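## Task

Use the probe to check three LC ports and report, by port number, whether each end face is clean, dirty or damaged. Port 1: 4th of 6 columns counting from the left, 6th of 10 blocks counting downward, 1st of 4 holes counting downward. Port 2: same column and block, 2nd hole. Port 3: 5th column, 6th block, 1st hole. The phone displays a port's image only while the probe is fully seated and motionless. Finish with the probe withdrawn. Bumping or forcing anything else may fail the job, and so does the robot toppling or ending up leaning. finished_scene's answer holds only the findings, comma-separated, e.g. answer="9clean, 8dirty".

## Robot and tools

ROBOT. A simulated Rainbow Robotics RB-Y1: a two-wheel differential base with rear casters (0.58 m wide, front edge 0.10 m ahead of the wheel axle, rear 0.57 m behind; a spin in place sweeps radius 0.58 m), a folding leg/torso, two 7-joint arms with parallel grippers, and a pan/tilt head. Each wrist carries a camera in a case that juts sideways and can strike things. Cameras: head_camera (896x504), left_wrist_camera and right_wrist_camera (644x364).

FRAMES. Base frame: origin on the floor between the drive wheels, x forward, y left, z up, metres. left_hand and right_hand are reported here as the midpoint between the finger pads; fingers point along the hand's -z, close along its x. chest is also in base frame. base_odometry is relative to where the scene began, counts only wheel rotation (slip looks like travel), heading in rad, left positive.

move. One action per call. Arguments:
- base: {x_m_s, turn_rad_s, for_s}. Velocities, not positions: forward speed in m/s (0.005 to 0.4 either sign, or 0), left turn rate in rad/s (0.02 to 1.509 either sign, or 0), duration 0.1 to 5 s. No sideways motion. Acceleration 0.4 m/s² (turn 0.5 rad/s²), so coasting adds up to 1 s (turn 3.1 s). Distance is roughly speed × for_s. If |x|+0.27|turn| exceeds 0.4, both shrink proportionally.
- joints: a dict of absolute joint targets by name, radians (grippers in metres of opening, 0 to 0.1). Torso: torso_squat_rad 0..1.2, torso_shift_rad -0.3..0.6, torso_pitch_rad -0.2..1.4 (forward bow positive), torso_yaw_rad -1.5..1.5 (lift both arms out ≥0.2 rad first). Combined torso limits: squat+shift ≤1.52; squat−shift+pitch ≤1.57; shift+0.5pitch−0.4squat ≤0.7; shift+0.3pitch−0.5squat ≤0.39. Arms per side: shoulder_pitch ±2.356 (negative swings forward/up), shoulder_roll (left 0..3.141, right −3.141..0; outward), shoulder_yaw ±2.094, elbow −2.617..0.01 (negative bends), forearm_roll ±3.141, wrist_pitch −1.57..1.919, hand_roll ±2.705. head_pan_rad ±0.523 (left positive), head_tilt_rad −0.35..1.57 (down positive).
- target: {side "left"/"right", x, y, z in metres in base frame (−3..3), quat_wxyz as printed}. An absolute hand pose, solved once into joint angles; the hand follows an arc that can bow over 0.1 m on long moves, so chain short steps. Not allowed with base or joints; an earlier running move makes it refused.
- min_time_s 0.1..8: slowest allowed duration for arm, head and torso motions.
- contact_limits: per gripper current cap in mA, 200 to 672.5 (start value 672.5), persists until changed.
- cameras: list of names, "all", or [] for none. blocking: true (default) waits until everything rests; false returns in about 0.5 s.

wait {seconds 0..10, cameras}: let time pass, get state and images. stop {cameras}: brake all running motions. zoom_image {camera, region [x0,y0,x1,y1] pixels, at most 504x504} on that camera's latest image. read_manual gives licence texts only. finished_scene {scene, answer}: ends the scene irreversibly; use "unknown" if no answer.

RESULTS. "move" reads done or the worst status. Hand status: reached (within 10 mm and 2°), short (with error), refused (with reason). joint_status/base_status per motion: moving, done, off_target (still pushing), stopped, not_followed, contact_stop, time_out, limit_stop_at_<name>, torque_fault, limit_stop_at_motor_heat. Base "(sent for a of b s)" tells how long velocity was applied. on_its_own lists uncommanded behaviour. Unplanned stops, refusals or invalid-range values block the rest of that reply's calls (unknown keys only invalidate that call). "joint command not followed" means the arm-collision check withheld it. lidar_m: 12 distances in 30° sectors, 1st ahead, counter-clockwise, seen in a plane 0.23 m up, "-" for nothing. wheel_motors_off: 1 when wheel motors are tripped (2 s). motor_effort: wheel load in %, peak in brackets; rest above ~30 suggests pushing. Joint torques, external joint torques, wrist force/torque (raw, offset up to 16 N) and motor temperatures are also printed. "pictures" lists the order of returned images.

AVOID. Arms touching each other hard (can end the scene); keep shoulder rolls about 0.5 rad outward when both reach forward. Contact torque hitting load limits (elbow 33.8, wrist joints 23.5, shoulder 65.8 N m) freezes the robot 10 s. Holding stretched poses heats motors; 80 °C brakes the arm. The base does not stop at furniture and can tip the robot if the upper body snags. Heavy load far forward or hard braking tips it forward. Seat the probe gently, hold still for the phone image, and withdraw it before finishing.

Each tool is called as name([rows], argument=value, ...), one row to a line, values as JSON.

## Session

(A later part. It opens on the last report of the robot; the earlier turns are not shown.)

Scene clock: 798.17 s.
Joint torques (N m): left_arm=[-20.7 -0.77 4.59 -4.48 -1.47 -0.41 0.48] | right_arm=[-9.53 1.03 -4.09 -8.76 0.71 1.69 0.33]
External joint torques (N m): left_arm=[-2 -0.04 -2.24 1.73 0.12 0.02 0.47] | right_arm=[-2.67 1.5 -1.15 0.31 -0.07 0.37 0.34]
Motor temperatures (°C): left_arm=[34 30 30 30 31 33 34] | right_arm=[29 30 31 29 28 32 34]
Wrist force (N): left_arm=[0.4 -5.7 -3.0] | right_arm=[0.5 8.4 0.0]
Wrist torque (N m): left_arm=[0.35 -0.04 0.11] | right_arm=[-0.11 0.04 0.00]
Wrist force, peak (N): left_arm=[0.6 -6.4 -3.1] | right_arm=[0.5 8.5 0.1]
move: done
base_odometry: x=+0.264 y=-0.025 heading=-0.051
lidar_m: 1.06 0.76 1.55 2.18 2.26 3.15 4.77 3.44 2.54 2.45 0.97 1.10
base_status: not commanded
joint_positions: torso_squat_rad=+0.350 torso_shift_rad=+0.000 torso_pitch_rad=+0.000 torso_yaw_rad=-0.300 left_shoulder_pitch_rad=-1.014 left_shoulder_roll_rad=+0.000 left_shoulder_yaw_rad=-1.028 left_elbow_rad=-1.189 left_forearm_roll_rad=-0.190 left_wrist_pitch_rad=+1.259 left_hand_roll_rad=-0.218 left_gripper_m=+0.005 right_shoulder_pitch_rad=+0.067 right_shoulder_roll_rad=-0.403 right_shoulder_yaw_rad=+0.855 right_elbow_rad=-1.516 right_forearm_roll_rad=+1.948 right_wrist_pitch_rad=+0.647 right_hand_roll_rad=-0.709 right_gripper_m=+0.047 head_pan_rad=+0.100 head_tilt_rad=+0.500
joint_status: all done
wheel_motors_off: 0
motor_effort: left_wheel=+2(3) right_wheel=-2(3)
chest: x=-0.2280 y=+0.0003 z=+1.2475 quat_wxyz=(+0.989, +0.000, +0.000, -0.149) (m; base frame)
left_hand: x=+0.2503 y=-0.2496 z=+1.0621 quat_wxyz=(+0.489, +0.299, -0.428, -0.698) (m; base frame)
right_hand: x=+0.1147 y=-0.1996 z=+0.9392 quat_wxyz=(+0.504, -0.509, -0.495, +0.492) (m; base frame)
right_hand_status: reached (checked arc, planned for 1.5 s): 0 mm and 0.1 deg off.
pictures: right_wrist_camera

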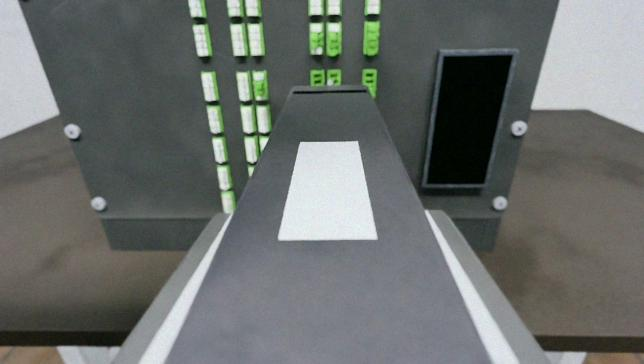

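move(target={"side": "right", "x": 0.1425, "y": -0.2013, "z": 0.9395, "quat_wxyz": [0.5036, -0.5095, -0.4957, 0.4914]}, min_time_s=2, cameras=["right_wrist_camera"])

zoom_image(camera="right_wrist_camera", region=[316, 56, 356, 96])

zoom_image(camera="right_wrist_camera", region=[320, 66, 344, 90])

Scene clock: 818.87 s.
Joint torques (N m): left_arm=[-19.95 -0.45 4.49 -4.63 -1.58 -0.29 0.24] | right_arm=[-10.91 1.38 -4.54 -8.71 0.72 1.72 -0.44]
External joint torques (N m): left_arm=[-1.25 0.28 -2.34 1.57 0.01 0.14 0.23] | right_arm=[-2.49 1.46 -1.33 0.32 -0.03 0.38 -0.43]
Motor temperatures (°C): left_arm=[34 30 30 30 31 33 34] | right_arm=[29 30 31 29 28 32 34]
Wrist force (N): left_arm=[-0.1 -6.0 -3.0] | right_arm=[0.6 8.7 0.3]
Wrist torque (N m): left_arm=[0.38 -0.08 0.11] | right_arm=[-0.12 0.07 -0.01]
Wrist force, peak (N): left_arm=[0.3 -6.6 -3.6] | right_arm=[0.6 8.7 0.0]
move: done
base_odometry: x=+0.264 y=-0.025 heading=-0.051
lidar_m: 1.06 0.76 1.55 2.17 2.27 3.14 4.77 3.44 2.54 2.45 0.98 1.10
base_status: not commanded
joint_positions: torso_squat_rad=+0.350 torso_shift_rad=+0.000 torso_pitch_rad=+0.000 torso_yaw_rad=-0.300 left_shoulder_pitch_rad=-1.014 left_shoulder_roll_rad=+0.000 left_shoulder_yaw_rad=-1.028 left_elbow_rad=-1.189 left_forearm_roll_rad=-0.190 left_wrist_pitch_rad=+1.259 left_hand_roll_rad=-0.218 left_gripper_m=+0.005 right_shoulder_pitch_rad=-0.008 right_shoulder_roll_rad=-0.362 right_shoulder_yaw_rad=+0.834 right_elbow_rad=-1.440 right_forearm_roll_rad=+1.930 right_wrist_pitch_rad=+0.622 right_hand_roll_rad=-0.720 right_gripper_m=+0.047 head_pan_rad=+0.100 head_tilt_rad=+0.500
joint_status: all done
wheel_motors_off: 0
motor_effort: left_wheel=+2(4) right_wheel=-2(3)
chest: x=-0.2280 y=+0.0003 z=+1.2475 quat_wxyz=(+0.989, +0.000, +0.000, -0.149) (m; base frame)
left_hand: x=+0.2503 y=-0.2496 z=+1.0621 quat_wxyz=(+0.489, +0.299, -0.428, -0.698) (m; base frame)
right_hand: x=+0.1422 y=-0.2014 z=+0.9392 quat_wxyz=(+0.504, -0.509, -0.495, +0.492) (m; base frame)
right_hand_status: reached (checked arc, planned for 2.0 s): 0 mm and 0.1 deg off.
pictures: right_wrist_camera

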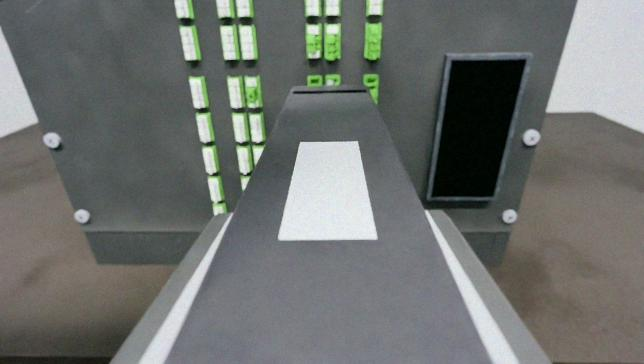

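Scaled by 12.600 from the camera's 644x364 image, which has a finer 1265x715 frame.

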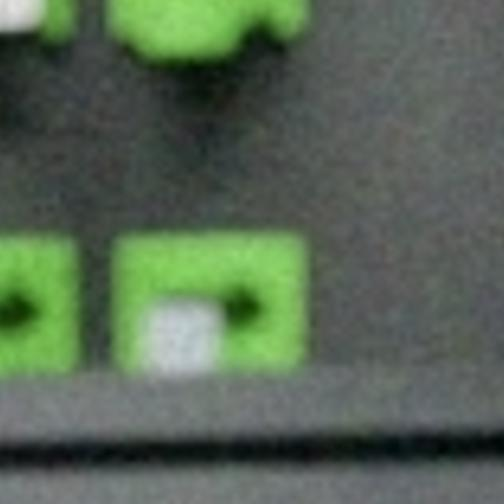

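Scaled by 21.000 from the camera's 644x364 image, which has a finer 1265x715 frame.

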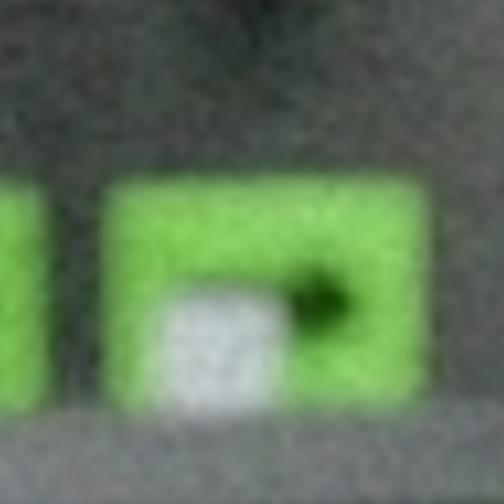

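move(target={"side": "right", "x": 0.1460, "y": -0.2015, "z": 0.9395, "quat_wxyz": [0.5036, -0.5095, -0.4957, 0.4914]}, min_time_s=1.5, cameras=["right_wrist_camera"])

zoom_image(camera="right_wrist_camera", region=[316, 56, 356, 96])

zoom_image(camera="right_wrist_camera", region=[320, 66, 344, 90])

Scene clock: 839.40 s.
Joint torques (N m): left_arm=[-20.18 -0.21 4.45 -4.6 -1.68 -0.4 0.33] | right_arm=[-10.71 1.8 -4.36 -8.84 0.7 1.54 -0.41]
External joint torques (N m): left_arm=[-1.48 0.52 -2.38 1.6 -0.09 0.04 0.32] | right_arm=[-2.1 1.84 -1.12 0.18 -0.03 0.19 -0.4]
Motor temperatures (°C): left_arm=[34 30 30 30 31 33 34] | right_arm=[29 30 31 29 28 32 34]
Wrist force (N): left_arm=[0.1 -6.0 -3.2] | right_arm=[0.5 8.4 0.2]
Wrist torque (N m): left_arm=[0.41 -0.08 0.13] | right_arm=[-0.09 0.05 -0.02]
Wrist force, peak (N): left_arm=[0.4 -6.4 -3.6] | right_arm=[0.4 8.8 0.3]
move: done
base_odometry: x=+0.264 y=-0.025 heading=-0.051
lidar_m: 1.06 0.76 1.54 2.18 2.28 3.14 4.76 3.44 2.54 2.46 0.97 1.10
base_status: not commanded
joint_positions: torso_squat_rad=+0.350 torso_shift_rad=+0.000 torso_pitch_rad=+0.000 torso_yaw_rad=-0.300 left_shoulder_pitch_rad=-1.014 left_shoulder_roll_rad=+0.000 left_shoulder_yaw_rad=-1.028 left_elbow_rad=-1.189 left_forearm_roll_rad=-0.190 left_wrist_pitch_rad=+1.259 left_hand_roll_rad=-0.218 left_gripper_m=+0.005 right_shoulder_pitch_rad=-0.018 right_shoulder_roll_rad=-0.357 right_shoulder_yaw_rad=+0.832 right_elbow_rad=-1.429 right_forearm_roll_rad=+1.929 right_wrist_pitch_rad=+0.620 right_hand_roll_rad=-0.723 right_gripper_m=+0.047 head_pan_rad=+0.100 head_tilt_rad=+0.500
joint_status: all done
wheel_motors_off: 0
motor_effort: left_wheel=+2(4) right_wheel=-2(3)
chest: x=-0.2280 y=+0.0003 z=+1.2475 quat_wxyz=(+0.989, +0.000, +0.000, -0.149) (m; base frame)
left_hand: x=+0.2503 y=-0.2496 z=+1.0621 quat_wxyz=(+0.489, +0.299, -0.428, -0.698) (m; base frame)
right_hand: x=+0.1456 y=-0.2016 z=+0.9392 quat_wxyz=(+0.504, -0.509, -0.495, +0.492) (m; base frame)
right_hand_status: reached (checked arc, planned for 1.5 s): 0 mm and 0.1 deg off.
pictures: right_wrist_camera

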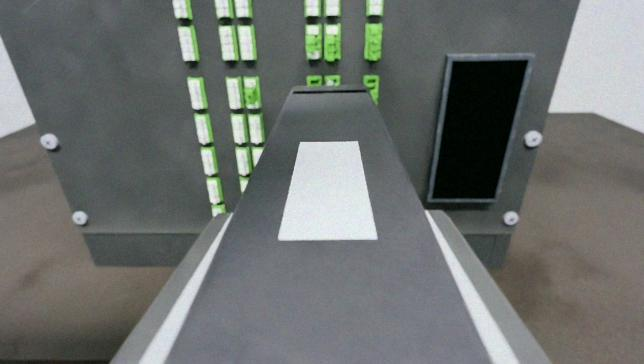

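Scaled by 12.600 from the camera's 644x364 image, which has a finer 1265x715 frame.

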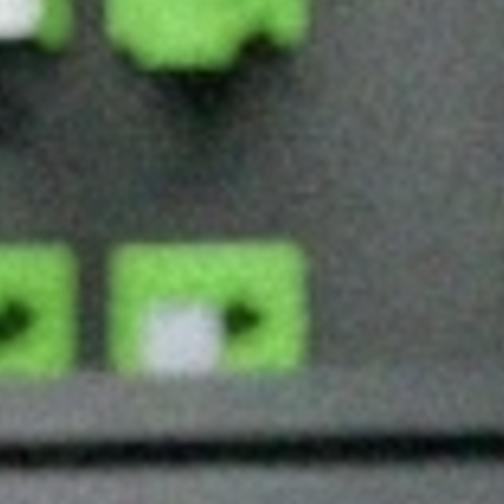

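Scaled by 21.000 from the camera's 644x364 image, which has a finer 1265x715 frame.

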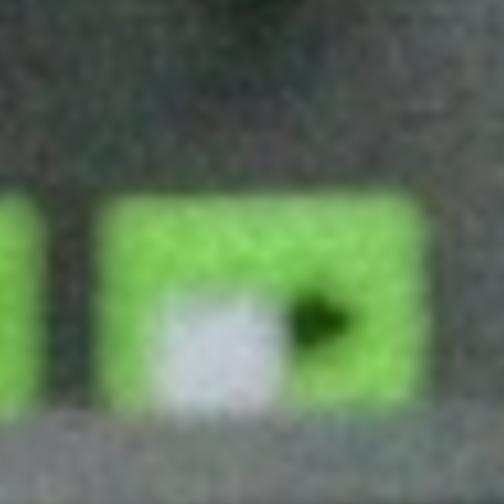

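move(target={"side": "right", "x": 0.1475, "y": -0.2016, "z": 0.9396, "quat_wxyz": [0.5036, -0.5095, -0.4957, 0.4914]}, min_time_s=1.5, cameras=["right_wrist_camera"])

zoom_image(camera="right_wrist_camera", region=[316, 56, 356, 96])

Scene clock: 855.10 s.
Joint torques (N m): left_arm=[-20.46 -0.22 3.88 -4.61 -1.46 -0.49 0.27] | right_arm=[-11.42 1.69 -4.64 -8.99 0.69 1.61 -0.29]
External joint torques (N m): left_arm=[-1.76 0.52 -2.95 1.59 0.13 -0.06 0.26] | right_arm=[-2.72 1.71 -1.38 0.03 -0.04 0.26 -0.29]
Motor temperatures (°C): left_arm=[34 30 30 30 31 33 34] | right_arm=[29 30 31 29 28 32 34]
Wrist force (N): left_arm=[0.3 -6.0 -2.8] | right_arm=[0.7 8.3 0.0]
Wrist torque (N m): left_arm=[0.38 -0.06 0.11] | right_arm=[-0.07 0.07 -0.02]
Wrist force, peak (N): left_arm=[0.1 -6.2 -3.7] | right_arm=[0.7 8.7 0.1]
move: done
base_odometry: x=+0.264 y=-0.025 heading=-0.051
lidar_m: 1.06 0.77 1.54 2.18 2.28 3.14 4.77 3.44 2.54 2.45 0.97 1.10
base_status: not commanded
joint_positions: torso_squat_rad=+0.350 torso_shift_rad=+0.000 torso_pitch_rad=+0.000 torso_yaw_rad=-0.300 left_shoulder_pitch_rad=-1.014 left_shoulder_roll_rad=+0.000 left_shoulder_yaw_rad=-1.028 left_elbow_rad=-1.189 left_forearm_roll_rad=-0.190 left_wrist_pitch_rad=+1.259 left_hand_roll_rad=-0.218 left_gripper_m=+0.005 right_shoulder_pitch_rad=-0.022 right_shoulder_roll_rad=-0.355 right_shoulder_yaw_rad=+0.831 right_elbow_rad=-1.424 right_forearm_roll_rad=+1.928 right_wrist_pitch_rad=+0.619 right_hand_roll_rad=-0.724 right_gripper_m=+0.047 head_pan_rad=+0.100 head_tilt_rad=+0.500
joint_status: all done
wheel_motors_off: 0
motor_effort: left_wheel=+3(4) right_wheel=-2(3)
chest: x=-0.2280 y=+0.0003 z=+1.2475 quat_wxyz=(+0.989, +0.000, +0.000, -0.149) (m; base frame)
left_hand: x=+0.2503 y=-0.2496 z=+1.0621 quat_wxyz=(+0.489, +0.299, -0.428, -0.698) (m; base frame)
right_hand: x=+0.1472 y=-0.2017 z=+0.9392 quat_wxyz=(+0.504, -0.509, -0.495, +0.492) (m; base frame)
right_hand_status: reached (checked arc, planned for 1.5 s): 0 mm and 0.1 deg off.
pictures: right_wrist_camera

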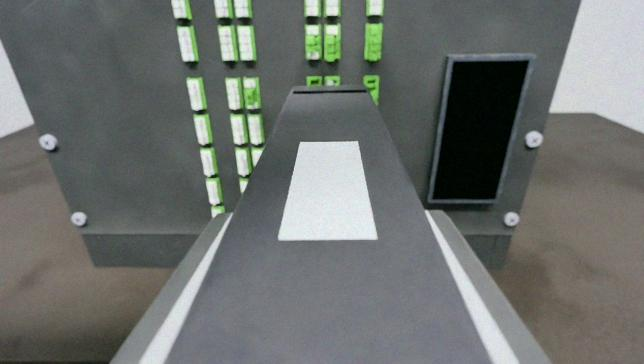

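Scaled by 12.600 from the camera's 644x364 image, which has a finer 1265x715 frame.

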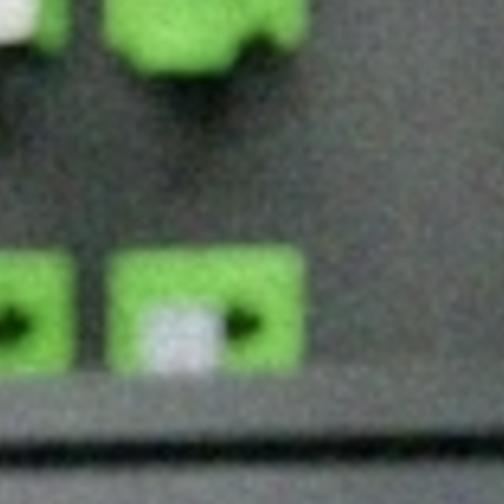

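move(target={"side": "right", "x": 0.1488, "y": -0.2017, "z": 0.9396, "quat_wxyz": [0.5036, -0.5095, -0.4957, 0.4914]}, min_time_s=1.5, cameras=[])

Scene clock: 864.57 s.
Joint torques (N m): left_arm=[-20.48 -0.95 4.39 -4.73 -1.64 -0.39 0.39] | right_arm=[-11.16 1.68 -4.02 -8.83 0.6 1.26 -0.34]
External joint torques (N m): left_arm=[-1.78 -0.22 -2.44 1.47 -0.05 0.05 0.38] | right_arm=[-2.38 1.69 -0.75 0.19 -0.13 -0.09 -0.33]
Motor temperatures (°C): left_arm=[34 30 30 30 31 33 34] | right_arm=[29 30 31 29 28 32 34]
Wrist force (N): left_arm=[0.5 -6.0 -3.0] | right_arm=[0.2 8.5 0.5]
Wrist torque (N m): left_arm=[0.40 -0.06 0.11] | right_arm=[-0.14 0.14 -0.01]
Wrist force, peak (N): left_arm=[0.4 -6.2 -3.7] | right_arm=[0.1 8.7 2.0]
move: done
base_odometry: x=+0.264 y=-0.025 heading=-0.051
lidar_m: 1.06 0.77 1.55 2.18 2.28 3.14 4.77 3.44 2.55 2.46 0.97 1.10
base_status: not commanded
joint_positions: torso_squat_rad=+0.350 torso_shift_rad=+0.000 torso_pitch_rad=+0.000 torso_yaw_rad=-0.300 left_shoulder_pitch_rad=-1.014 left_shoulder_roll_rad=+0.000 left_shoulder_yaw_rad=-1.028 left_elbow_rad=-1.189 left_forearm_roll_rad=-0.190 left_wrist_pitch_rad=+1.259 left_hand_roll_rad=-0.218 left_gripper_m=+0.005 right_shoulder_pitch_rad=-0.026 right_shoulder_roll_rad=-0.353 right_shoulder_yaw_rad=+0.830 right_elbow_rad=-1.420 right_forearm_roll_rad=+1.927 right_wrist_pitch_rad=+0.618 right_hand_roll_rad=-0.724 right_gripper_m=+0.047 head_pan_rad=+0.100 head_tilt_rad=+0.500
joint_status: all done
wheel_motors_off: 0
motor_effort: left_wheel=+3(3) right_wheel=-3(3)
chest: x=-0.2280 y=+0.0003 z=+1.2475 quat_wxyz=(+0.989, +0.000, +0.000, -0.149) (m; base frame)
left_hand: x=+0.2503 y=-0.2496 z=+1.0621 quat_wxyz=(+0.489, +0.299, -0.428, -0.698) (m; base frame)
right_hand: x=+0.1485 y=-0.2018 z=+0.9393 quat_wxyz=(+0.504, -0.509, -0.495, +0.492) (m; base frame)
right_hand_status: reached (checked arc, planned for 1.5 s): 0 mm and 0.1 deg off.
pictures: none
No camera images: "cameras" was empty.

move(target={"side": "right", "x": 0.1525, "y": -0.2020, "z": 0.9397, "quat_wxyz": [0.5036, -0.5095, -0.4957, 0.4914]}, min_time_s=1.5, cameras=[])

move(target={"side": "right", "x": 0.1560, "y": -0.2021, "z": 0.9397, "quat_wxyz": [0.5036, -0.5095, -0.4957, 0.4914]}, min_time_s=1.5, cameras=[])

Scene clock: 876.67 s.
Joint torques (N m): left_arm=[-20.42 -0.67 4.69 -4.44 -1.6 -0.54 0.28] | right_arm=[-11.68 1.6 -4.34 -8.67 0.81 1.7 -0.56]
External joint torques (N m): left_arm=[-1.72 0.06 -2.14 1.76 -0.01 -0.11 0.27] | right_arm=[-2.69 1.57 -1.04 0.34 0.09 0.35 -0.55]
Motor temperatures (°C): left_arm=[34 30 30 30 31 33 34] | right_arm=[29 30 31 29 28 32 34]
Wrist force (N): left_arm=[0.2 -6.3 -2.9] | right_arm=[0.7 8.7 0.3]
Wrist torque (N m): left_arm=[0.43 -0.07 0.11] | right_arm=[-0.10 0.06 -0.02]
Wrist force, peak (N): left_arm=[0.4 -6.4 -3.7] | right_arm=[0.8 8.9 0.5]
move: done
base_odometry: x=+0.264 y=-0.025 heading=-0.051
lidar_m: 1.06 0.76 1.55 2.17 2.27 3.14 4.76 3.44 2.55 2.45 0.97 1.10
base_status: not commanded
joint_positions: torso_squat_rad=+0.350 torso_shift_rad=+0.000 torso_pitch_rad=+0.000 torso_yaw_rad=-0.300 left_shoulder_pitch_rad=-1.014 left_shoulder_roll_rad=+0.000 left_shoulder_yaw_rad=-1.028 left_elbow_rad=-1.189 left_forearm_roll_rad=-0.190 left_wrist_pitch_rad=+1.259 left_hand_roll_rad=-0.218 left_gripper_m=+0.005 right_shoulder_pitch_rad=-0.036 right_shoulder_roll_rad=-0.348 right_shoulder_yaw_rad=+0.828 right_elbow_rad=-1.409 right_forearm_roll_rad=+1.925 right_wrist_pitch_rad=+0.615 right_hand_roll_rad=-0.727 right_gripper_m=+0.047 head_pan_rad=+0.100 head_tilt_rad=+0.500
joint_status: all done
wheel_motors_off: 0
motor_effort: left_wheel=+4(4) right_wheel=-2(3)
chest: x=-0.2280 y=+0.0003 z=+1.2475 quat_wxyz=(+0.989, +0.000, +0.000, -0.149) (m; base frame)
left_hand: x=+0.2503 y=-0.2496 z=+1.0621 quat_wxyz=(+0.489, +0.299, -0.428, -0.698) (m; base frame)
right_hand: x=+0.1521 y=-0.2021 z=+0.9394 quat_wxyz=(+0.504, -0.509, -0.495, +0.492) (m; base frame)
right_hand_status: reached (checked arc, planned for 1.5 s): 0 mm and 0.1 deg off.
pictures: none
No camera images: "cameras" was empty.

Scene clock: 878.50 s.
Joint torques (N m): left_arm=[-20.67 -0.53 4.32 -4.27 -1.35 -0.52 0.26] | right_arm=[-11.89 1.24 -5.07 -8.92 0.72 1.66 -0.35]
External joint torques (N m): left_arm=[-1.97 0.21 -2.51 1.93 0.23 -0.09 0.25] | right_arm=[-2.69 1.16 -1.74 0.08 0 0.31 -0.34]
Motor temperatures (°C): left_arm=[34 30 30 30 31 33 34] | right_arm=[29 30 31 29 28 32 34]
Wrist force (N): left_arm=[0.3 -6.4 -2.9] | right_arm=[0.8 8.2 0.2]
Wrist torque (N m): left_arm=[0.45 -0.06 0.11] | right_arm=[-0.11 0.00 -0.03]
Wrist force, peak (N): left_arm=[0.5 -6.2 -3.8] | right_arm=[0.6 9.2 0.3]
move: done
base_odometry: x=+0.264 y=-0.025 heading=-0.051
lidar_m: 1.06 0.76 1.54 2.18 2.28 3.14 4.76 3.43 2.54 2.46 0.97 1.10
base_status: not commanded
joint_positions: torso_squat_rad=+0.350 torso_shift_rad=+0.000 torso_pitch_rad=+0.000 torso_yaw_rad=-0.300 left_shoulder_pitch_rad=-1.014 left_shoulder_roll_rad=+0.000 left_shoulder_yaw_rad=-1.028 left_elbow_rad=-1.189 left_forearm_roll_rad=-0.190 left_wrist_pitch_rad=+1.259 left_hand_roll_rad=-0.218 left_gripper_m=+0.005 right_shoulder_pitch_rad=-0.046 right_shoulder_roll_rad=-0.343 right_shoulder_yaw_rad=+0.826 right_elbow_rad=-1.398 right_forearm_roll_rad=+1.924 right_wrist_pitch_rad=+0.613 right_hand_roll_rad=-0.729 right_gripper_m=+0.047 head_pan_rad=+0.100 head_tilt_rad=+0.500
joint_status: all done
wheel_motors_off: 0
motor_effort: left_wheel=+3(4) right_wheel=-3(3)
chest: x=-0.2280 y=+0.0003 z=+1.2475 quat_wxyz=(+0.989, +0.000, +0.000, -0.149) (m; base frame)
left_hand: x=+0.2503 y=-0.2496 z=+1.0621 quat_wxyz=(+0.489, +0.299, -0.428, -0.698) (m; base frame)
right_hand: x=+0.1556 y=-0.2022 z=+0.9394 quat_wxyz=(+0.504, -0.509, -0.495, +0.492) (m; base frame)
right_hand_status: reached (checked arc, planned for 1.5 s): 0 mm and 0.1 deg off.
pictures: none
No camera images: "cameras" was empty.

move(target={"side": "right", "x": 0.1593, "y": -0.2022, "z": 0.9398, "quat_wxyz": [0.5036, -0.5095, -0.4957, 0.4914]}, min_time_s=1.5, cameras=[])

move(target={"side": "right", "x": 0.1608, "y": -0.2022, "z": 0.9398, "quat_wxyz": [0.5036, -0.5095, -0.4957, 0.4914]}, min_time_s=1.5, cameras=["left_wrist_camera"])

Scene clock: 885.30 s.
Joint torques (N m): left_arm=[-20.56 -0.52 4.11 -4.75 -1.57 -0.26 0.38] | right_arm=[-12.13 1.34 -4.96 -8.93 0.66 1.74 -0.44]
External joint torques (N m): left_arm=[-1.86 0.21 -2.72 1.45 0.02 0.17 0.37] | right_arm=[-2.74 1.22 -1.6 0.05 -0.06 0.38 -0.43]
Motor temperatures (°C): left_arm=[34 30 30 30 31 33 34] | right_arm=[29 30 31 29 28 32 34]
Wrist force (N): left_arm=[0.2 -6.1 -3.3] | right_arm=[0.6 8.1 0.1]
Wrist torque (N m): left_arm=[0.41 -0.04 0.14] | right_arm=[-0.08 -0.06 -0.01]
Wrist force, peak (N): left_arm=[0.4 -6.5 -3.4] | right_arm=[0.5 9.1 0.4]
move: done
base_odometry: x=+0.264 y=-0.025 heading=-0.051
lidar_m: 1.06 0.76 1.54 2.18 2.27 3.14 4.77 3.44 2.54 2.45 0.98 1.10
base_status: not commanded
joint_positions: torso_squat_rad=+0.350 torso_shift_rad=+0.000 torso_pitch_rad=+0.000 torso_yaw_rad=-0.300 left_shoulder_pitch_rad=-1.014 left_shoulder_roll_rad=+0.000 left_shoulder_yaw_rad=-1.028 left_elbow_rad=-1.189 left_forearm_roll_rad=-0.190 left_wrist_pitch_rad=+1.259 left_hand_roll_rad=-0.218 left_gripper_m=+0.005 right_shoulder_pitch_rad=-0.056 right_shoulder_roll_rad=-0.338 right_shoulder_yaw_rad=+0.824 right_elbow_rad=-1.387 right_forearm_roll_rad=+1.922 right_wrist_pitch_rad=+0.611 right_hand_roll_rad=-0.731 right_gripper_m=+0.047 head_pan_rad=+0.100 head_tilt_rad=+0.500
joint_status: all done
wheel_motors_off: 0
motor_effort: left_wheel=+2(4) right_wheel=-3(3)
chest: x=-0.2280 y=+0.0003 z=+1.2475 quat_wxyz=(+0.989, +0.000, +0.000, -0.149) (m; base frame)
left_hand: x=+0.2503 y=-0.2496 z=+1.0621 quat_wxyz=(+0.489, +0.299, -0.428, -0.698) (m; base frame)
right_hand: x=+0.1589 y=-0.2022 z=+0.9395 quat_wxyz=(+0.504, -0.509, -0.495, +0.492) (m; base frame)
right_hand_status: reached (checked arc, planned for 1.5 s): 0 mm and 0.1 deg off.
pictures: none
No camera images: "cameras" was empty.

Scene clock: 887.13 s.
Joint torques (N m): left_arm=[-20.09 -0.58 4.35 -4.6 -1.51 -0.44 0.33] | right_arm=[-12 1.43 -4.88 -8.84 0.59 1.89 -0.4]
External joint torques (N m): left_arm=[-1.39 0.15 -2.48 1.6 0.08 0 0.32] | right_arm=[-2.52 1.28 -1.5 0.14 -0.12 0.53 -0.39]
Motor temperatures (°C): left_arm=[34 30 30 30 31 33 34] | right_arm=[29 30 31 29 28 32 34]
Wrist force (N): left_arm=[0.2 -5.8 -2.9] | right_arm=[0.9 8.6 0.3]
Wrist torque (N m): left_arm=[0.38 -0.07 0.11] | right_arm=[-0.12 -0.02 -0.01]
Wrist force, peak (N): left_arm=[0.5 -6.3 -3.2] | right_arm=[1.1 9.0 0.3]
move: done
base_odometry: x=+0.264 y=-0.025 heading=-0.051
lidar_m: 1.06 0.77 1.55 2.18 2.27 3.13 4.77 3.44 2.54 2.46 0.97 1.09
base_status: not commanded
joint_positions: torso_squat_rad=+0.350 torso_shift_rad=+0.000 torso_pitch_rad=+0.000 torso_yaw_rad=-0.300 left_shoulder_pitch_rad=-1.014 left_shoulder_roll_rad=+0.000 left_shoulder_yaw_rad=-1.028 left_elbow_rad=-1.189 left_forearm_roll_rad=-0.190 left_wrist_pitch_rad=+1.259 left_hand_roll_rad=-0.218 left_gripper_m=+0.005 right_shoulder_pitch_rad=-0.061 right_shoulder_roll_rad=-0.336 right_shoulder_yaw_rad=+0.824 right_elbow_rad=-1.382 right_forearm_roll_rad=+1.922 right_wrist_pitch_rad=+0.610 right_hand_roll_rad=-0.733 right_gripper_m=+0.047 head_pan_rad=+0.100 head_tilt_rad=+0.500
joint_status: all done
wheel_motors_off: 0
motor_effort: left_wheel=+3(4) right_wheel=-2(3)
chest: x=-0.2280 y=+0.0003 z=+1.2475 quat_wxyz=(+0.989, +0.000, +0.000, -0.149) (m; base frame)
left_hand: x=+0.2503 y=-0.2496 z=+1.0621 quat_wxyz=(+0.489, +0.299, -0.428, -0.698) (m; base frame)
right_hand: x=+0.1605 y=-0.2023 z=+0.9394 quat_wxyz=(+0.504, -0.509, -0.495, +0.492) (m; base frame)
right_hand_status: reached (checked arc, planned for 1.5 s): 0 mm and 0.1 deg off.
pictures: left_wrist_camera

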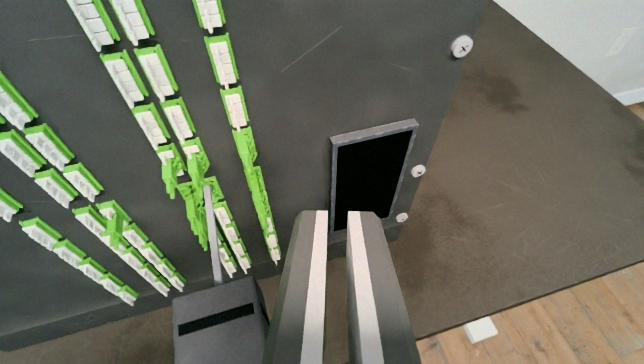

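move(target={"side": "right", "x": 0.1616, "y": -0.2022, "z": 0.9398, "quat_wxyz": [0.5036, -0.5095, -0.4957, 0.4914]}, min_time_s=1.5, cameras=[])

wait(seconds=1, cameras=["left_wrist_camera", "right_wrist_camera"])

zoom_image(camera="left_wrist_camera", region=[335, 160, 405, 210])

zoom_image(camera="left_wrist_camera", region=[354, 178, 382, 200])

Scene clock: 895.70 s.
Joint torques (N m): left_arm=[-20.73 -0.05 4.09 -4.79 -1.52 -0.36 0.35] | right_arm=[-14.39 2.45 -5.15 -8.59 0.33 1.38 -0.4]
External joint torques (N m): left_arm=[-2.03 0.68 -2.74 1.42 0.07 0.08 0.34] | right_arm=[-4.88 2.29 -1.77 0.38 -0.38 0.02 -0.39]
Motor temperatures (°C): left_arm=[34 30 30 30 31 33 34] | right_arm=[29 30 31 29 28 32 34]
Wrist force (N): left_arm=[0.3 -5.8 -3.2] | right_arm=[1.2 7.4 9.9]
Wrist torque (N m): left_arm=[0.37 -0.06 0.10] | right_arm=[-0.51 -0.08 -0.02]
Wrist force, peak (N): left_arm=[0.7 -6.3 -3.6] | right_arm=[1.2 7.4 9.9]
move: done
base_odometry: x=+0.264 y=-0.025 heading=-0.051
lidar_m: 1.06 0.76 1.55 2.18 2.27 3.14 4.76 3.44 2.54 2.46 0.96 1.10
base_status: not commanded
joint_positions: torso_squat_rad=+0.350 torso_shift_rad=+0.000 torso_pitch_rad=+0.000 torso_yaw_rad=-0.300 left_shoulder_pitch_rad=-1.014 left_shoulder_roll_rad=+0.000 left_shoulder_yaw_rad=-1.028 left_elbow_rad=-1.189 left_forearm_roll_rad=-0.190 left_wrist_pitch_rad=+1.259 left_hand_roll_rad=-0.218 left_gripper_m=+0.005 right_shoulder_pitch_rad=-0.063 right_shoulder_roll_rad=-0.335 right_shoulder_yaw_rad=+0.823 right_elbow_rad=-1.379 right_forearm_roll_rad=+1.921 right_wrist_pitch_rad=+0.610 right_hand_roll_rad=-0.733 right_gripper_m=+0.047 head_pan_rad=+0.100 head_tilt_rad=+0.500
joint_status: all done
wheel_motors_off: 0
motor_effort: left_wheel=+3(4) right_wheel=-2(3)
chest: x=-0.2280 y=+0.0003 z=+1.2475 quat_wxyz=(+0.989, +0.000, +0.000, -0.149) (m; base frame)
left_hand: x=+0.2502 y=-0.2496 z=+1.0622 quat_wxyz=(+0.489, +0.299, -0.428, -0.698) (m; base frame)
right_hand: x=+0.1611 y=-0.2023 z=+0.9392 quat_wxyz=(+0.504, -0.509, -0.495, +0.492) (m; base frame)
right_hand_status: reached (checked arc, planned for 1.5 s): 1 mm and 0.1 deg off.
pictures: none
No camera images: "cameras" was empty.

Scene clock: 896.70 s.
Joint torques (N m): left_arm=[-19.36 -0.68 4.61 -4.55 -1.44 -0.39 0.29] | right_arm=[-14.7 2.11 -4.89 -8.41 0.15 1.48 -0.48]
External joint torques (N m): left_arm=[-0.66 0.05 -2.22 1.65 0.15 0.04 0.28] | right_arm=[-5.18 1.95 -1.51 0.56 -0.56 0.12 -0.48]
Motor temperatures (°C): left_arm=[34 30 30 30 31 33 34] | right_arm=[29 30 31 29 28 32 34]
Wrist force (N): left_arm=[0.3 -6.0 -3.7] | right_arm=[1.3 7.1 9.6]
Wrist torque (N m): left_arm=[0.39 -0.05 0.10] | right_arm=[-0.45 -0.06 -0.01]
Wrist force, peak (N): left_arm=[0.9 -6.8 -2.9] | right_arm=[1.3 7.2 10.0]
base_odometry: x=+0.264 y=-0.025 heading=-0.051
lidar_m: 1.06 0.76 1.54 2.18 2.27 3.13 4.77 3.44 2.54 2.46 0.97 1.10
base_status: not commanded
joint_positions: torso_squat_rad=+0.350 torso_shift_rad=+0.000 torso_pitch_rad=+0.000 torso_yaw_rad=-0.300 left_shoulder_pitch_rad=-1.014 left_shoulder_roll_rad=+0.000 left_shoulder_yaw_rad=-1.028 left_elbow_rad=-1.189 left_forearm_roll_rad=-0.190 left_wrist_pitch_rad=+1.259 left_hand_roll_rad=-0.218 left_gripper_m=+0.005 right_shoulder_pitch_rad=-0.063 right_shoulder_roll_rad=-0.335 right_shoulder_yaw_rad=+0.823 right_elbow_rad=-1.379 right_forearm_roll_rad=+1.921 right_wrist_pitch_rad=+0.610 right_hand_roll_rad=-0.733 right_gripper_m=+0.047 head_pan_rad=+0.100 head_tilt_rad=+0.500
joint_status: all done
wheel_motors_off: 0
motor_effort: left_wheel=+3(4) right_wheel=-2(3)
chest: x=-0.2280 y=+0.0003 z=+1.2475 quat_wxyz=(+0.989, +0.000, +0.000, -0.149) (m; base frame)
left_hand: x=+0.2502 y=-0.2496 z=+1.0622 quat_wxyz=(+0.489, +0.299, -0.428, -0.698) (m; base frame)
right_hand: x=+0.1611 y=-0.2023 z=+0.9392 quat_wxyz=(+0.504, -0.509, -0.495, +0.492) (m; base frame)
right_hand_status: reached (checked arc, planned for 1.5 s): 1 mm and 0.1 deg off.
wait: 1.00 s; at rest by 0.27 s
pictures: left_wrist_camera, right_wrist_camera

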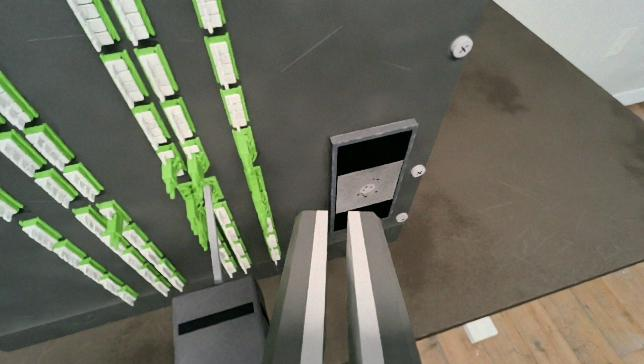

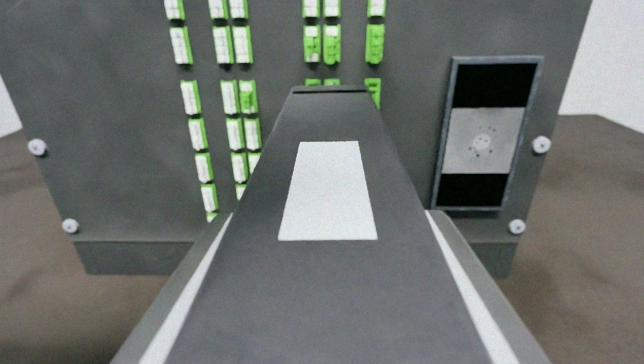

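Scaled by 7.200 from the camera's 644x364 image, which has a finer 1265x715 frame.

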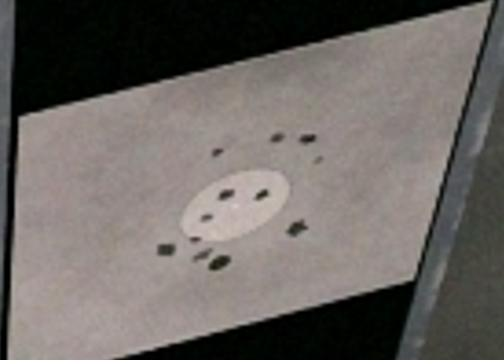

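Scaled by 18.000 from the camera's 644x364 image, which has a finer 1265x715 frame.

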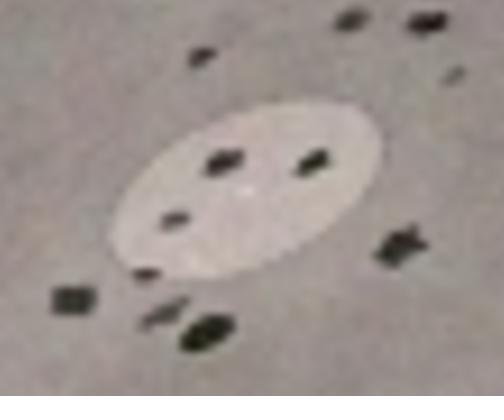

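move(target={"side": "right", "x": 0.1530, "y": -0.2019, "z": 0.9395, "quat_wxyz": [0.5036, -0.5095, -0.4957, 0.4914]}, min_time_s=1.5, cameras=[])

move(target={"side": "right", "x": 0.1400, "y": -0.2012, "z": 0.9393, "quat_wxyz": [0.5036, -0.5095, -0.4957, 0.4914]}, min_time_s=1.5, cameras=[])

move(target={"side": "right", "x": 0.1150, "y": -0.1999, "z": 0.9393, "quat_wxyz": [0.5036, -0.5095, -0.4957, 0.4914]}, min_time_s=1.5, cameras=[])

move(target={"side": "right", "x": 0.0885, "y": -0.1985, "z": 0.9395, "quat_wxyz": [0.5036, -0.5095, -0.4957, 0.4914]}, min_time_s=1.5, cameras=["right_wrist_camera", "head_camera"])

Scene clock: 913.10 s.
Joint torques (N m): left_arm=[-20.49 -0.48 4.83 -4.21 -1.54 -0.53 0.34] | right_arm=[-9.52 -2.42 -1.98 -10.06 1.18 2.28 0.29]
External joint torques (N m): left_arm=[-1.79 0.25 -2 1.99 0.05 -0.09 0.33] | right_arm=[-0.46 -2.48 1.33 -1.07 0.46 0.93 0.29]
Motor temperatures (°C): left_arm=[34 30 30 30 31 33 34] | right_arm=[29 30 31 29 28 32 34]
Wrist force (N): left_arm=[0.6 -5.7 -3.3] | right_arm=[0.5 8.9 -0.1]
Wrist torque (N m): left_arm=[0.35 -0.02 0.13] | right_arm=[0.02 0.13 -0.02]
Wrist force, peak (N): left_arm=[0.5 -6.4 -3.5] | right_arm=[1.1 7.3 10.0]
move: done
base_odometry: x=+0.264 y=-0.025 heading=-0.051
lidar_m: 1.06 0.76 1.55 2.18 2.27 3.14 4.77 3.44 2.54 2.45 0.97 1.10
base_status: not commanded
joint_positions: torso_squat_rad=+0.350 torso_shift_rad=+0.000 torso_pitch_rad=+0.000 torso_yaw_rad=-0.300 left_shoulder_pitch_rad=-1.014 left_shoulder_roll_rad=+0.000 left_shoulder_yaw_rad=-1.028 left_elbow_rad=-1.189 left_forearm_roll_rad=-0.190 left_wrist_pitch_rad=+1.259 left_hand_roll_rad=-0.218 left_gripper_m=+0.005 right_shoulder_pitch_rad=-0.040 right_shoulder_roll_rad=-0.346 right_shoulder_yaw_rad=+0.828 right_elbow_rad=-1.404 right_forearm_roll_rad=+1.925 right_wrist_pitch_rad=+0.616 right_hand_roll_rad=-0.729 right_gripper_m=+0.047 head_pan_rad=+0.100 head_tilt_rad=+0.500
joint_status: all done
wheel_motors_off: 0
motor_effort: left_wheel=+2(4) right_wheel=-2(3)
chest: x=-0.2280 y=+0.0003 z=+1.2475 quat_wxyz=(+0.989, +0.000, +0.000, -0.149) (m; base frame)
left_hand: x=+0.2502 y=-0.2496 z=+1.0622 quat_wxyz=(+0.489, +0.299, -0.428, -0.698) (m; base frame)
right_hand: x=+0.1533 y=-0.2018 z=+0.9394 quat_wxyz=(+0.504, -0.509, -0.496, +0.491) (m; base frame)
right_hand_status: reached (checked arc, planned for 1.5 s): 0 mm and 0.0 deg off.
pictures: none
No camera images: "cameras" was empty.

Scene clock: 914.93 s.
Joint torques (N m): left_arm=[-20.52 -0.77 4.41 -4.66 -1.8 -0.2 0.38] | right_arm=[-9.01 -2.47 -2.38 -9.79 1.15 2.01 0.36]
External joint torques (N m): left_arm=[-1.82 -0.04 -2.42 1.54 -0.21 0.23 0.37] | right_arm=[-0.67 -2.38 0.82 -0.77 0.4 0.67 0.36]
Motor temperatures (°C): left_arm=[34 30 30 30 31 33 34] | right_arm=[29 30 31 29 28 32 34]
Wrist force (N): left_arm=[0.3 -6.0 -3.2] | right_arm=[0.6 8.5 0.0]
Wrist torque (N m): left_arm=[0.39 -0.08 0.09] | right_arm=[-0.11 0.07 -0.02]
Wrist force, peak (N): left_arm=[0.4 -6.4 -3.4] | right_arm=[0.2 9.6 -0.3]
move: done
base_odometry: x=+0.264 y=-0.025 heading=-0.051
lidar_m: 1.06 0.77 1.54 2.18 2.27 3.14 4.77 3.44 2.54 2.46 0.97 1.10
base_status: not commanded
joint_positions: torso_squat_rad=+0.350 torso_shift_rad=+0.000 torso_pitch_rad=+0.000 torso_yaw_rad=-0.300 left_shoulder_pitch_rad=-1.014 left_shoulder_roll_rad=+0.000 left_shoulder_yaw_rad=-1.028 left_elbow_rad=-1.189 left_forearm_roll_rad=-0.190 left_wrist_pitch_rad=+1.259 left_hand_roll_rad=-0.218 left_gripper_m=+0.005 right_shoulder_pitch_rad=-0.005 right_shoulder_roll_rad=-0.364 right_shoulder_yaw_rad=+0.837 right_elbow_rad=-1.442 right_forearm_roll_rad=+1.932 right_wrist_pitch_rad=+0.627 right_hand_roll_rad=-0.722 right_gripper_m=+0.047 head_pan_rad=+0.100 head_tilt_rad=+0.500
joint_status: all done
wheel_motors_off: 0
motor_effort: left_wheel=+3(3) right_wheel=-2(3)
chest: x=-0.2280 y=+0.0003 z=+1.2475 quat_wxyz=(+0.989, +0.000, +0.000, -0.149) (m; base frame)
left_hand: x=+0.2502 y=-0.2496 z=+1.0622 quat_wxyz=(+0.489, +0.299, -0.428, -0.698) (m; base frame)
right_hand: x=+0.1407 y=-0.2010 z=+0.9391 quat_wxyz=(+0.504, -0.509, -0.496, +0.491) (m; base frame)
right_hand_status: reached (checked arc, planned for 1.5 s): 1 mm and 0.0 deg off.
pictures: none
No camera images: "cameras" was empty.

Scene clock: 916.77 s.
Joint torques (N m): left_arm=[-19.99 -0.4 4.65 -4.6 -1.69 -0.29 0.23] | right_arm=[-6.95 -2.44 -1.88 -9.73 1.22 2 0.27]
External joint torques (N m): left_arm=[-1.29 0.33 -2.18 1.6 -0.1 0.14 0.22] | right_arm=[-0.06 -1.95 1.07 -0.67 0.43 0.68 0.28]
Motor temperatures (°C): left_arm=[34 30 30 30 31 33 34] | right_arm=[29 30 31 29 28 32 34]
Wrist force (N): left_arm=[0.1 -6.1 -3.1] | right_arm=[0.3 8.1 0.2]
Wrist torque (N m): left_arm=[0.42 -0.09 0.13] | right_arm=[-0.08 0.03 -0.01]
Wrist force, peak (N): left_arm=[-0.3 -6.7 -3.5] | right_arm=[0.6 8.7 0.3]
move: done
base_odometry: x=+0.264 y=-0.025 heading=-0.051
lidar_m: 1.06 0.76 1.54 2.18 2.27 3.15 4.77 3.45 2.54 2.45 0.96 1.10
base_status: not commanded
joint_positions: torso_squat_rad=+0.350 torso_shift_rad=+0.000 torso_pitch_rad=+0.000 torso_yaw_rad=-0.300 left_shoulder_pitch_rad=-1.014 left_shoulder_roll_rad=+0.000 left_shoulder_yaw_rad=-1.028 left_elbow_rad=-1.189 left_forearm_roll_rad=-0.190 left_wrist_pitch_rad=+1.259 left_hand_roll_rad=-0.218 left_gripper_m=+0.005 right_shoulder_pitch_rad=+0.064 right_shoulder_roll_rad=-0.403 right_shoulder_yaw_rad=+0.856 right_elbow_rad=-1.514 right_forearm_roll_rad=+1.947 right_wrist_pitch_rad=+0.649 right_hand_roll_rad=-0.711 right_gripper_m=+0.047 head_pan_rad=+0.100 head_tilt_rad=+0.500
joint_status: all done
wheel_motors_off: 0
motor_effort: left_wheel=+3(4) right_wheel=-2(3)
chest: x=-0.2280 y=+0.0003 z=+1.2475 quat_wxyz=(+0.989, +0.000, +0.000, -0.149) (m; base frame)
left_hand: x=+0.2502 y=-0.2496 z=+1.0622 quat_wxyz=(+0.489, +0.299, -0.428, -0.698) (m; base frame)
right_hand: x=+0.1151 y=-0.1999 z=+0.9392 quat_wxyz=(+0.504, -0.509, -0.496, +0.491) (m; base frame)
right_hand_status: reached (checked arc, planned for 1.5 s): 0 mm and 0.0 deg off.
pictures: none
No camera images: "cameras" was empty.

Scene clock: 918.60 s.
Joint torques (N m): left_arm=[-20.76 -0.44 4.59 -4.27 -1.46 -0.3 0.29] | right_arm=[-5.56 -3.19 -1.7 -9.6 1.25 2.17 0.44]
External joint torques (N m): left_arm=[-2.06 0.3 -2.25 1.93 0.13 0.13 0.28] | right_arm=[-0.13 -2.24 0.97 -0.57 0.42 0.85 0.45]
Motor temperatures (°C): left_arm=[34 30 30 30 31 33 34] | right_arm=[29 30 31 29 28 32 34]
Wrist force (N): left_arm=[0.2 -6.1 -3.0] | right_arm=[0.5 8.5 0.1]
Wrist torque (N m): left_arm=[0.39 -0.08 0.10] | right_arm=[-0.10 0.07 -0.01]
Wrist force, peak (N): left_arm=[0.7 -6.2 -3.5] | right_arm=[0.4 8.6 -0.1]
move: done
base_odometry: x=+0.264 y=-0.025 heading=-0.051
lidar_m: 1.06 0.76 1.55 2.18 2.27 3.14 4.77 3.44 2.55 2.46 0.97 1.09
base_status: not commanded
joint_positions: torso_squat_rad=+0.350 torso_shift_rad=+0.000 torso_pitch_rad=+0.000 torso_yaw_rad=-0.300 left_shoulder_pitch_rad=-1.014 left_shoulder_roll_rad=+0.000 left_shoulder_yaw_rad=-1.028 left_elbow_rad=-1.189 left_forearm_roll_rad=-0.190 left_wrist_pitch_rad=+1.259 left_hand_roll_rad=-0.218 left_gripper_m=+0.005 right_shoulder_pitch_rad=+0.131 right_shoulder_roll_rad=-0.444 right_shoulder_yaw_rad=+0.879 right_elbow_rad=-1.578 right_forearm_roll_rad=+1.970 right_wrist_pitch_rad=+0.680 right_hand_roll_rad=-0.710 right_gripper_m=+0.047 head_pan_rad=+0.100 head_tilt_rad=+0.500
joint_status: all done
wheel_motors_off: 0
motor_effort: left_wheel=+2(3) right_wheel=-2(3)
chest: x=-0.2280 y=+0.0003 z=+1.2475 quat_wxyz=(+0.989, +0.000, +0.000, -0.149) (m; base frame)
left_hand: x=+0.2502 y=-0.2496 z=+1.0622 quat_wxyz=(+0.489, +0.299, -0.428, -0.698) (m; base frame)
right_hand: x=+0.0886 y=-0.1985 z=+0.9394 quat_wxyz=(+0.504, -0.509, -0.496, +0.491) (m; base frame)
right_hand_status: reached (checked arc, planned for 1.5 s): 0 mm and 0.0 deg off.
pictures: head_camera, right_wrist_camera

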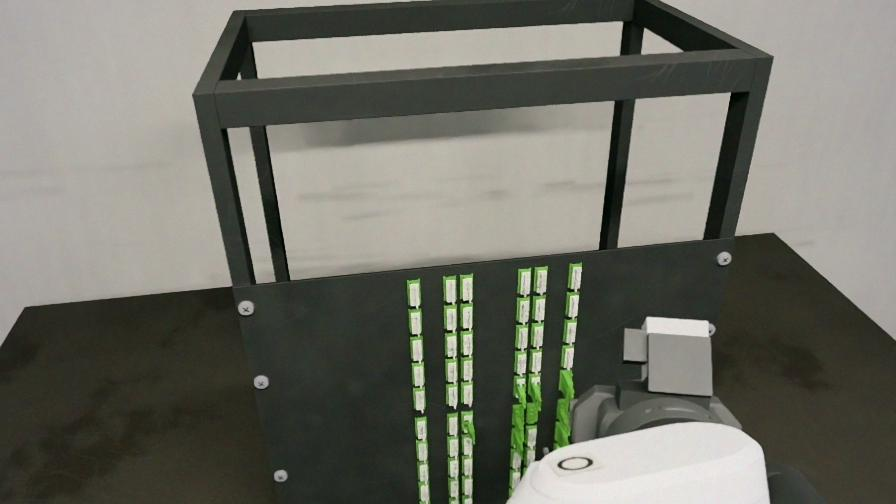

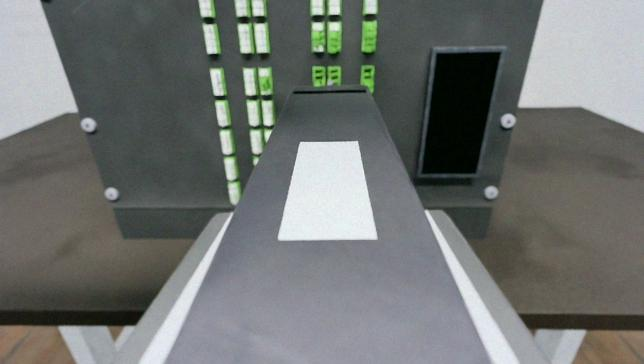

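finished_scene(scene=2, answer="1damaged, 2clean, 3dirty")

The scene is finished: the task was done.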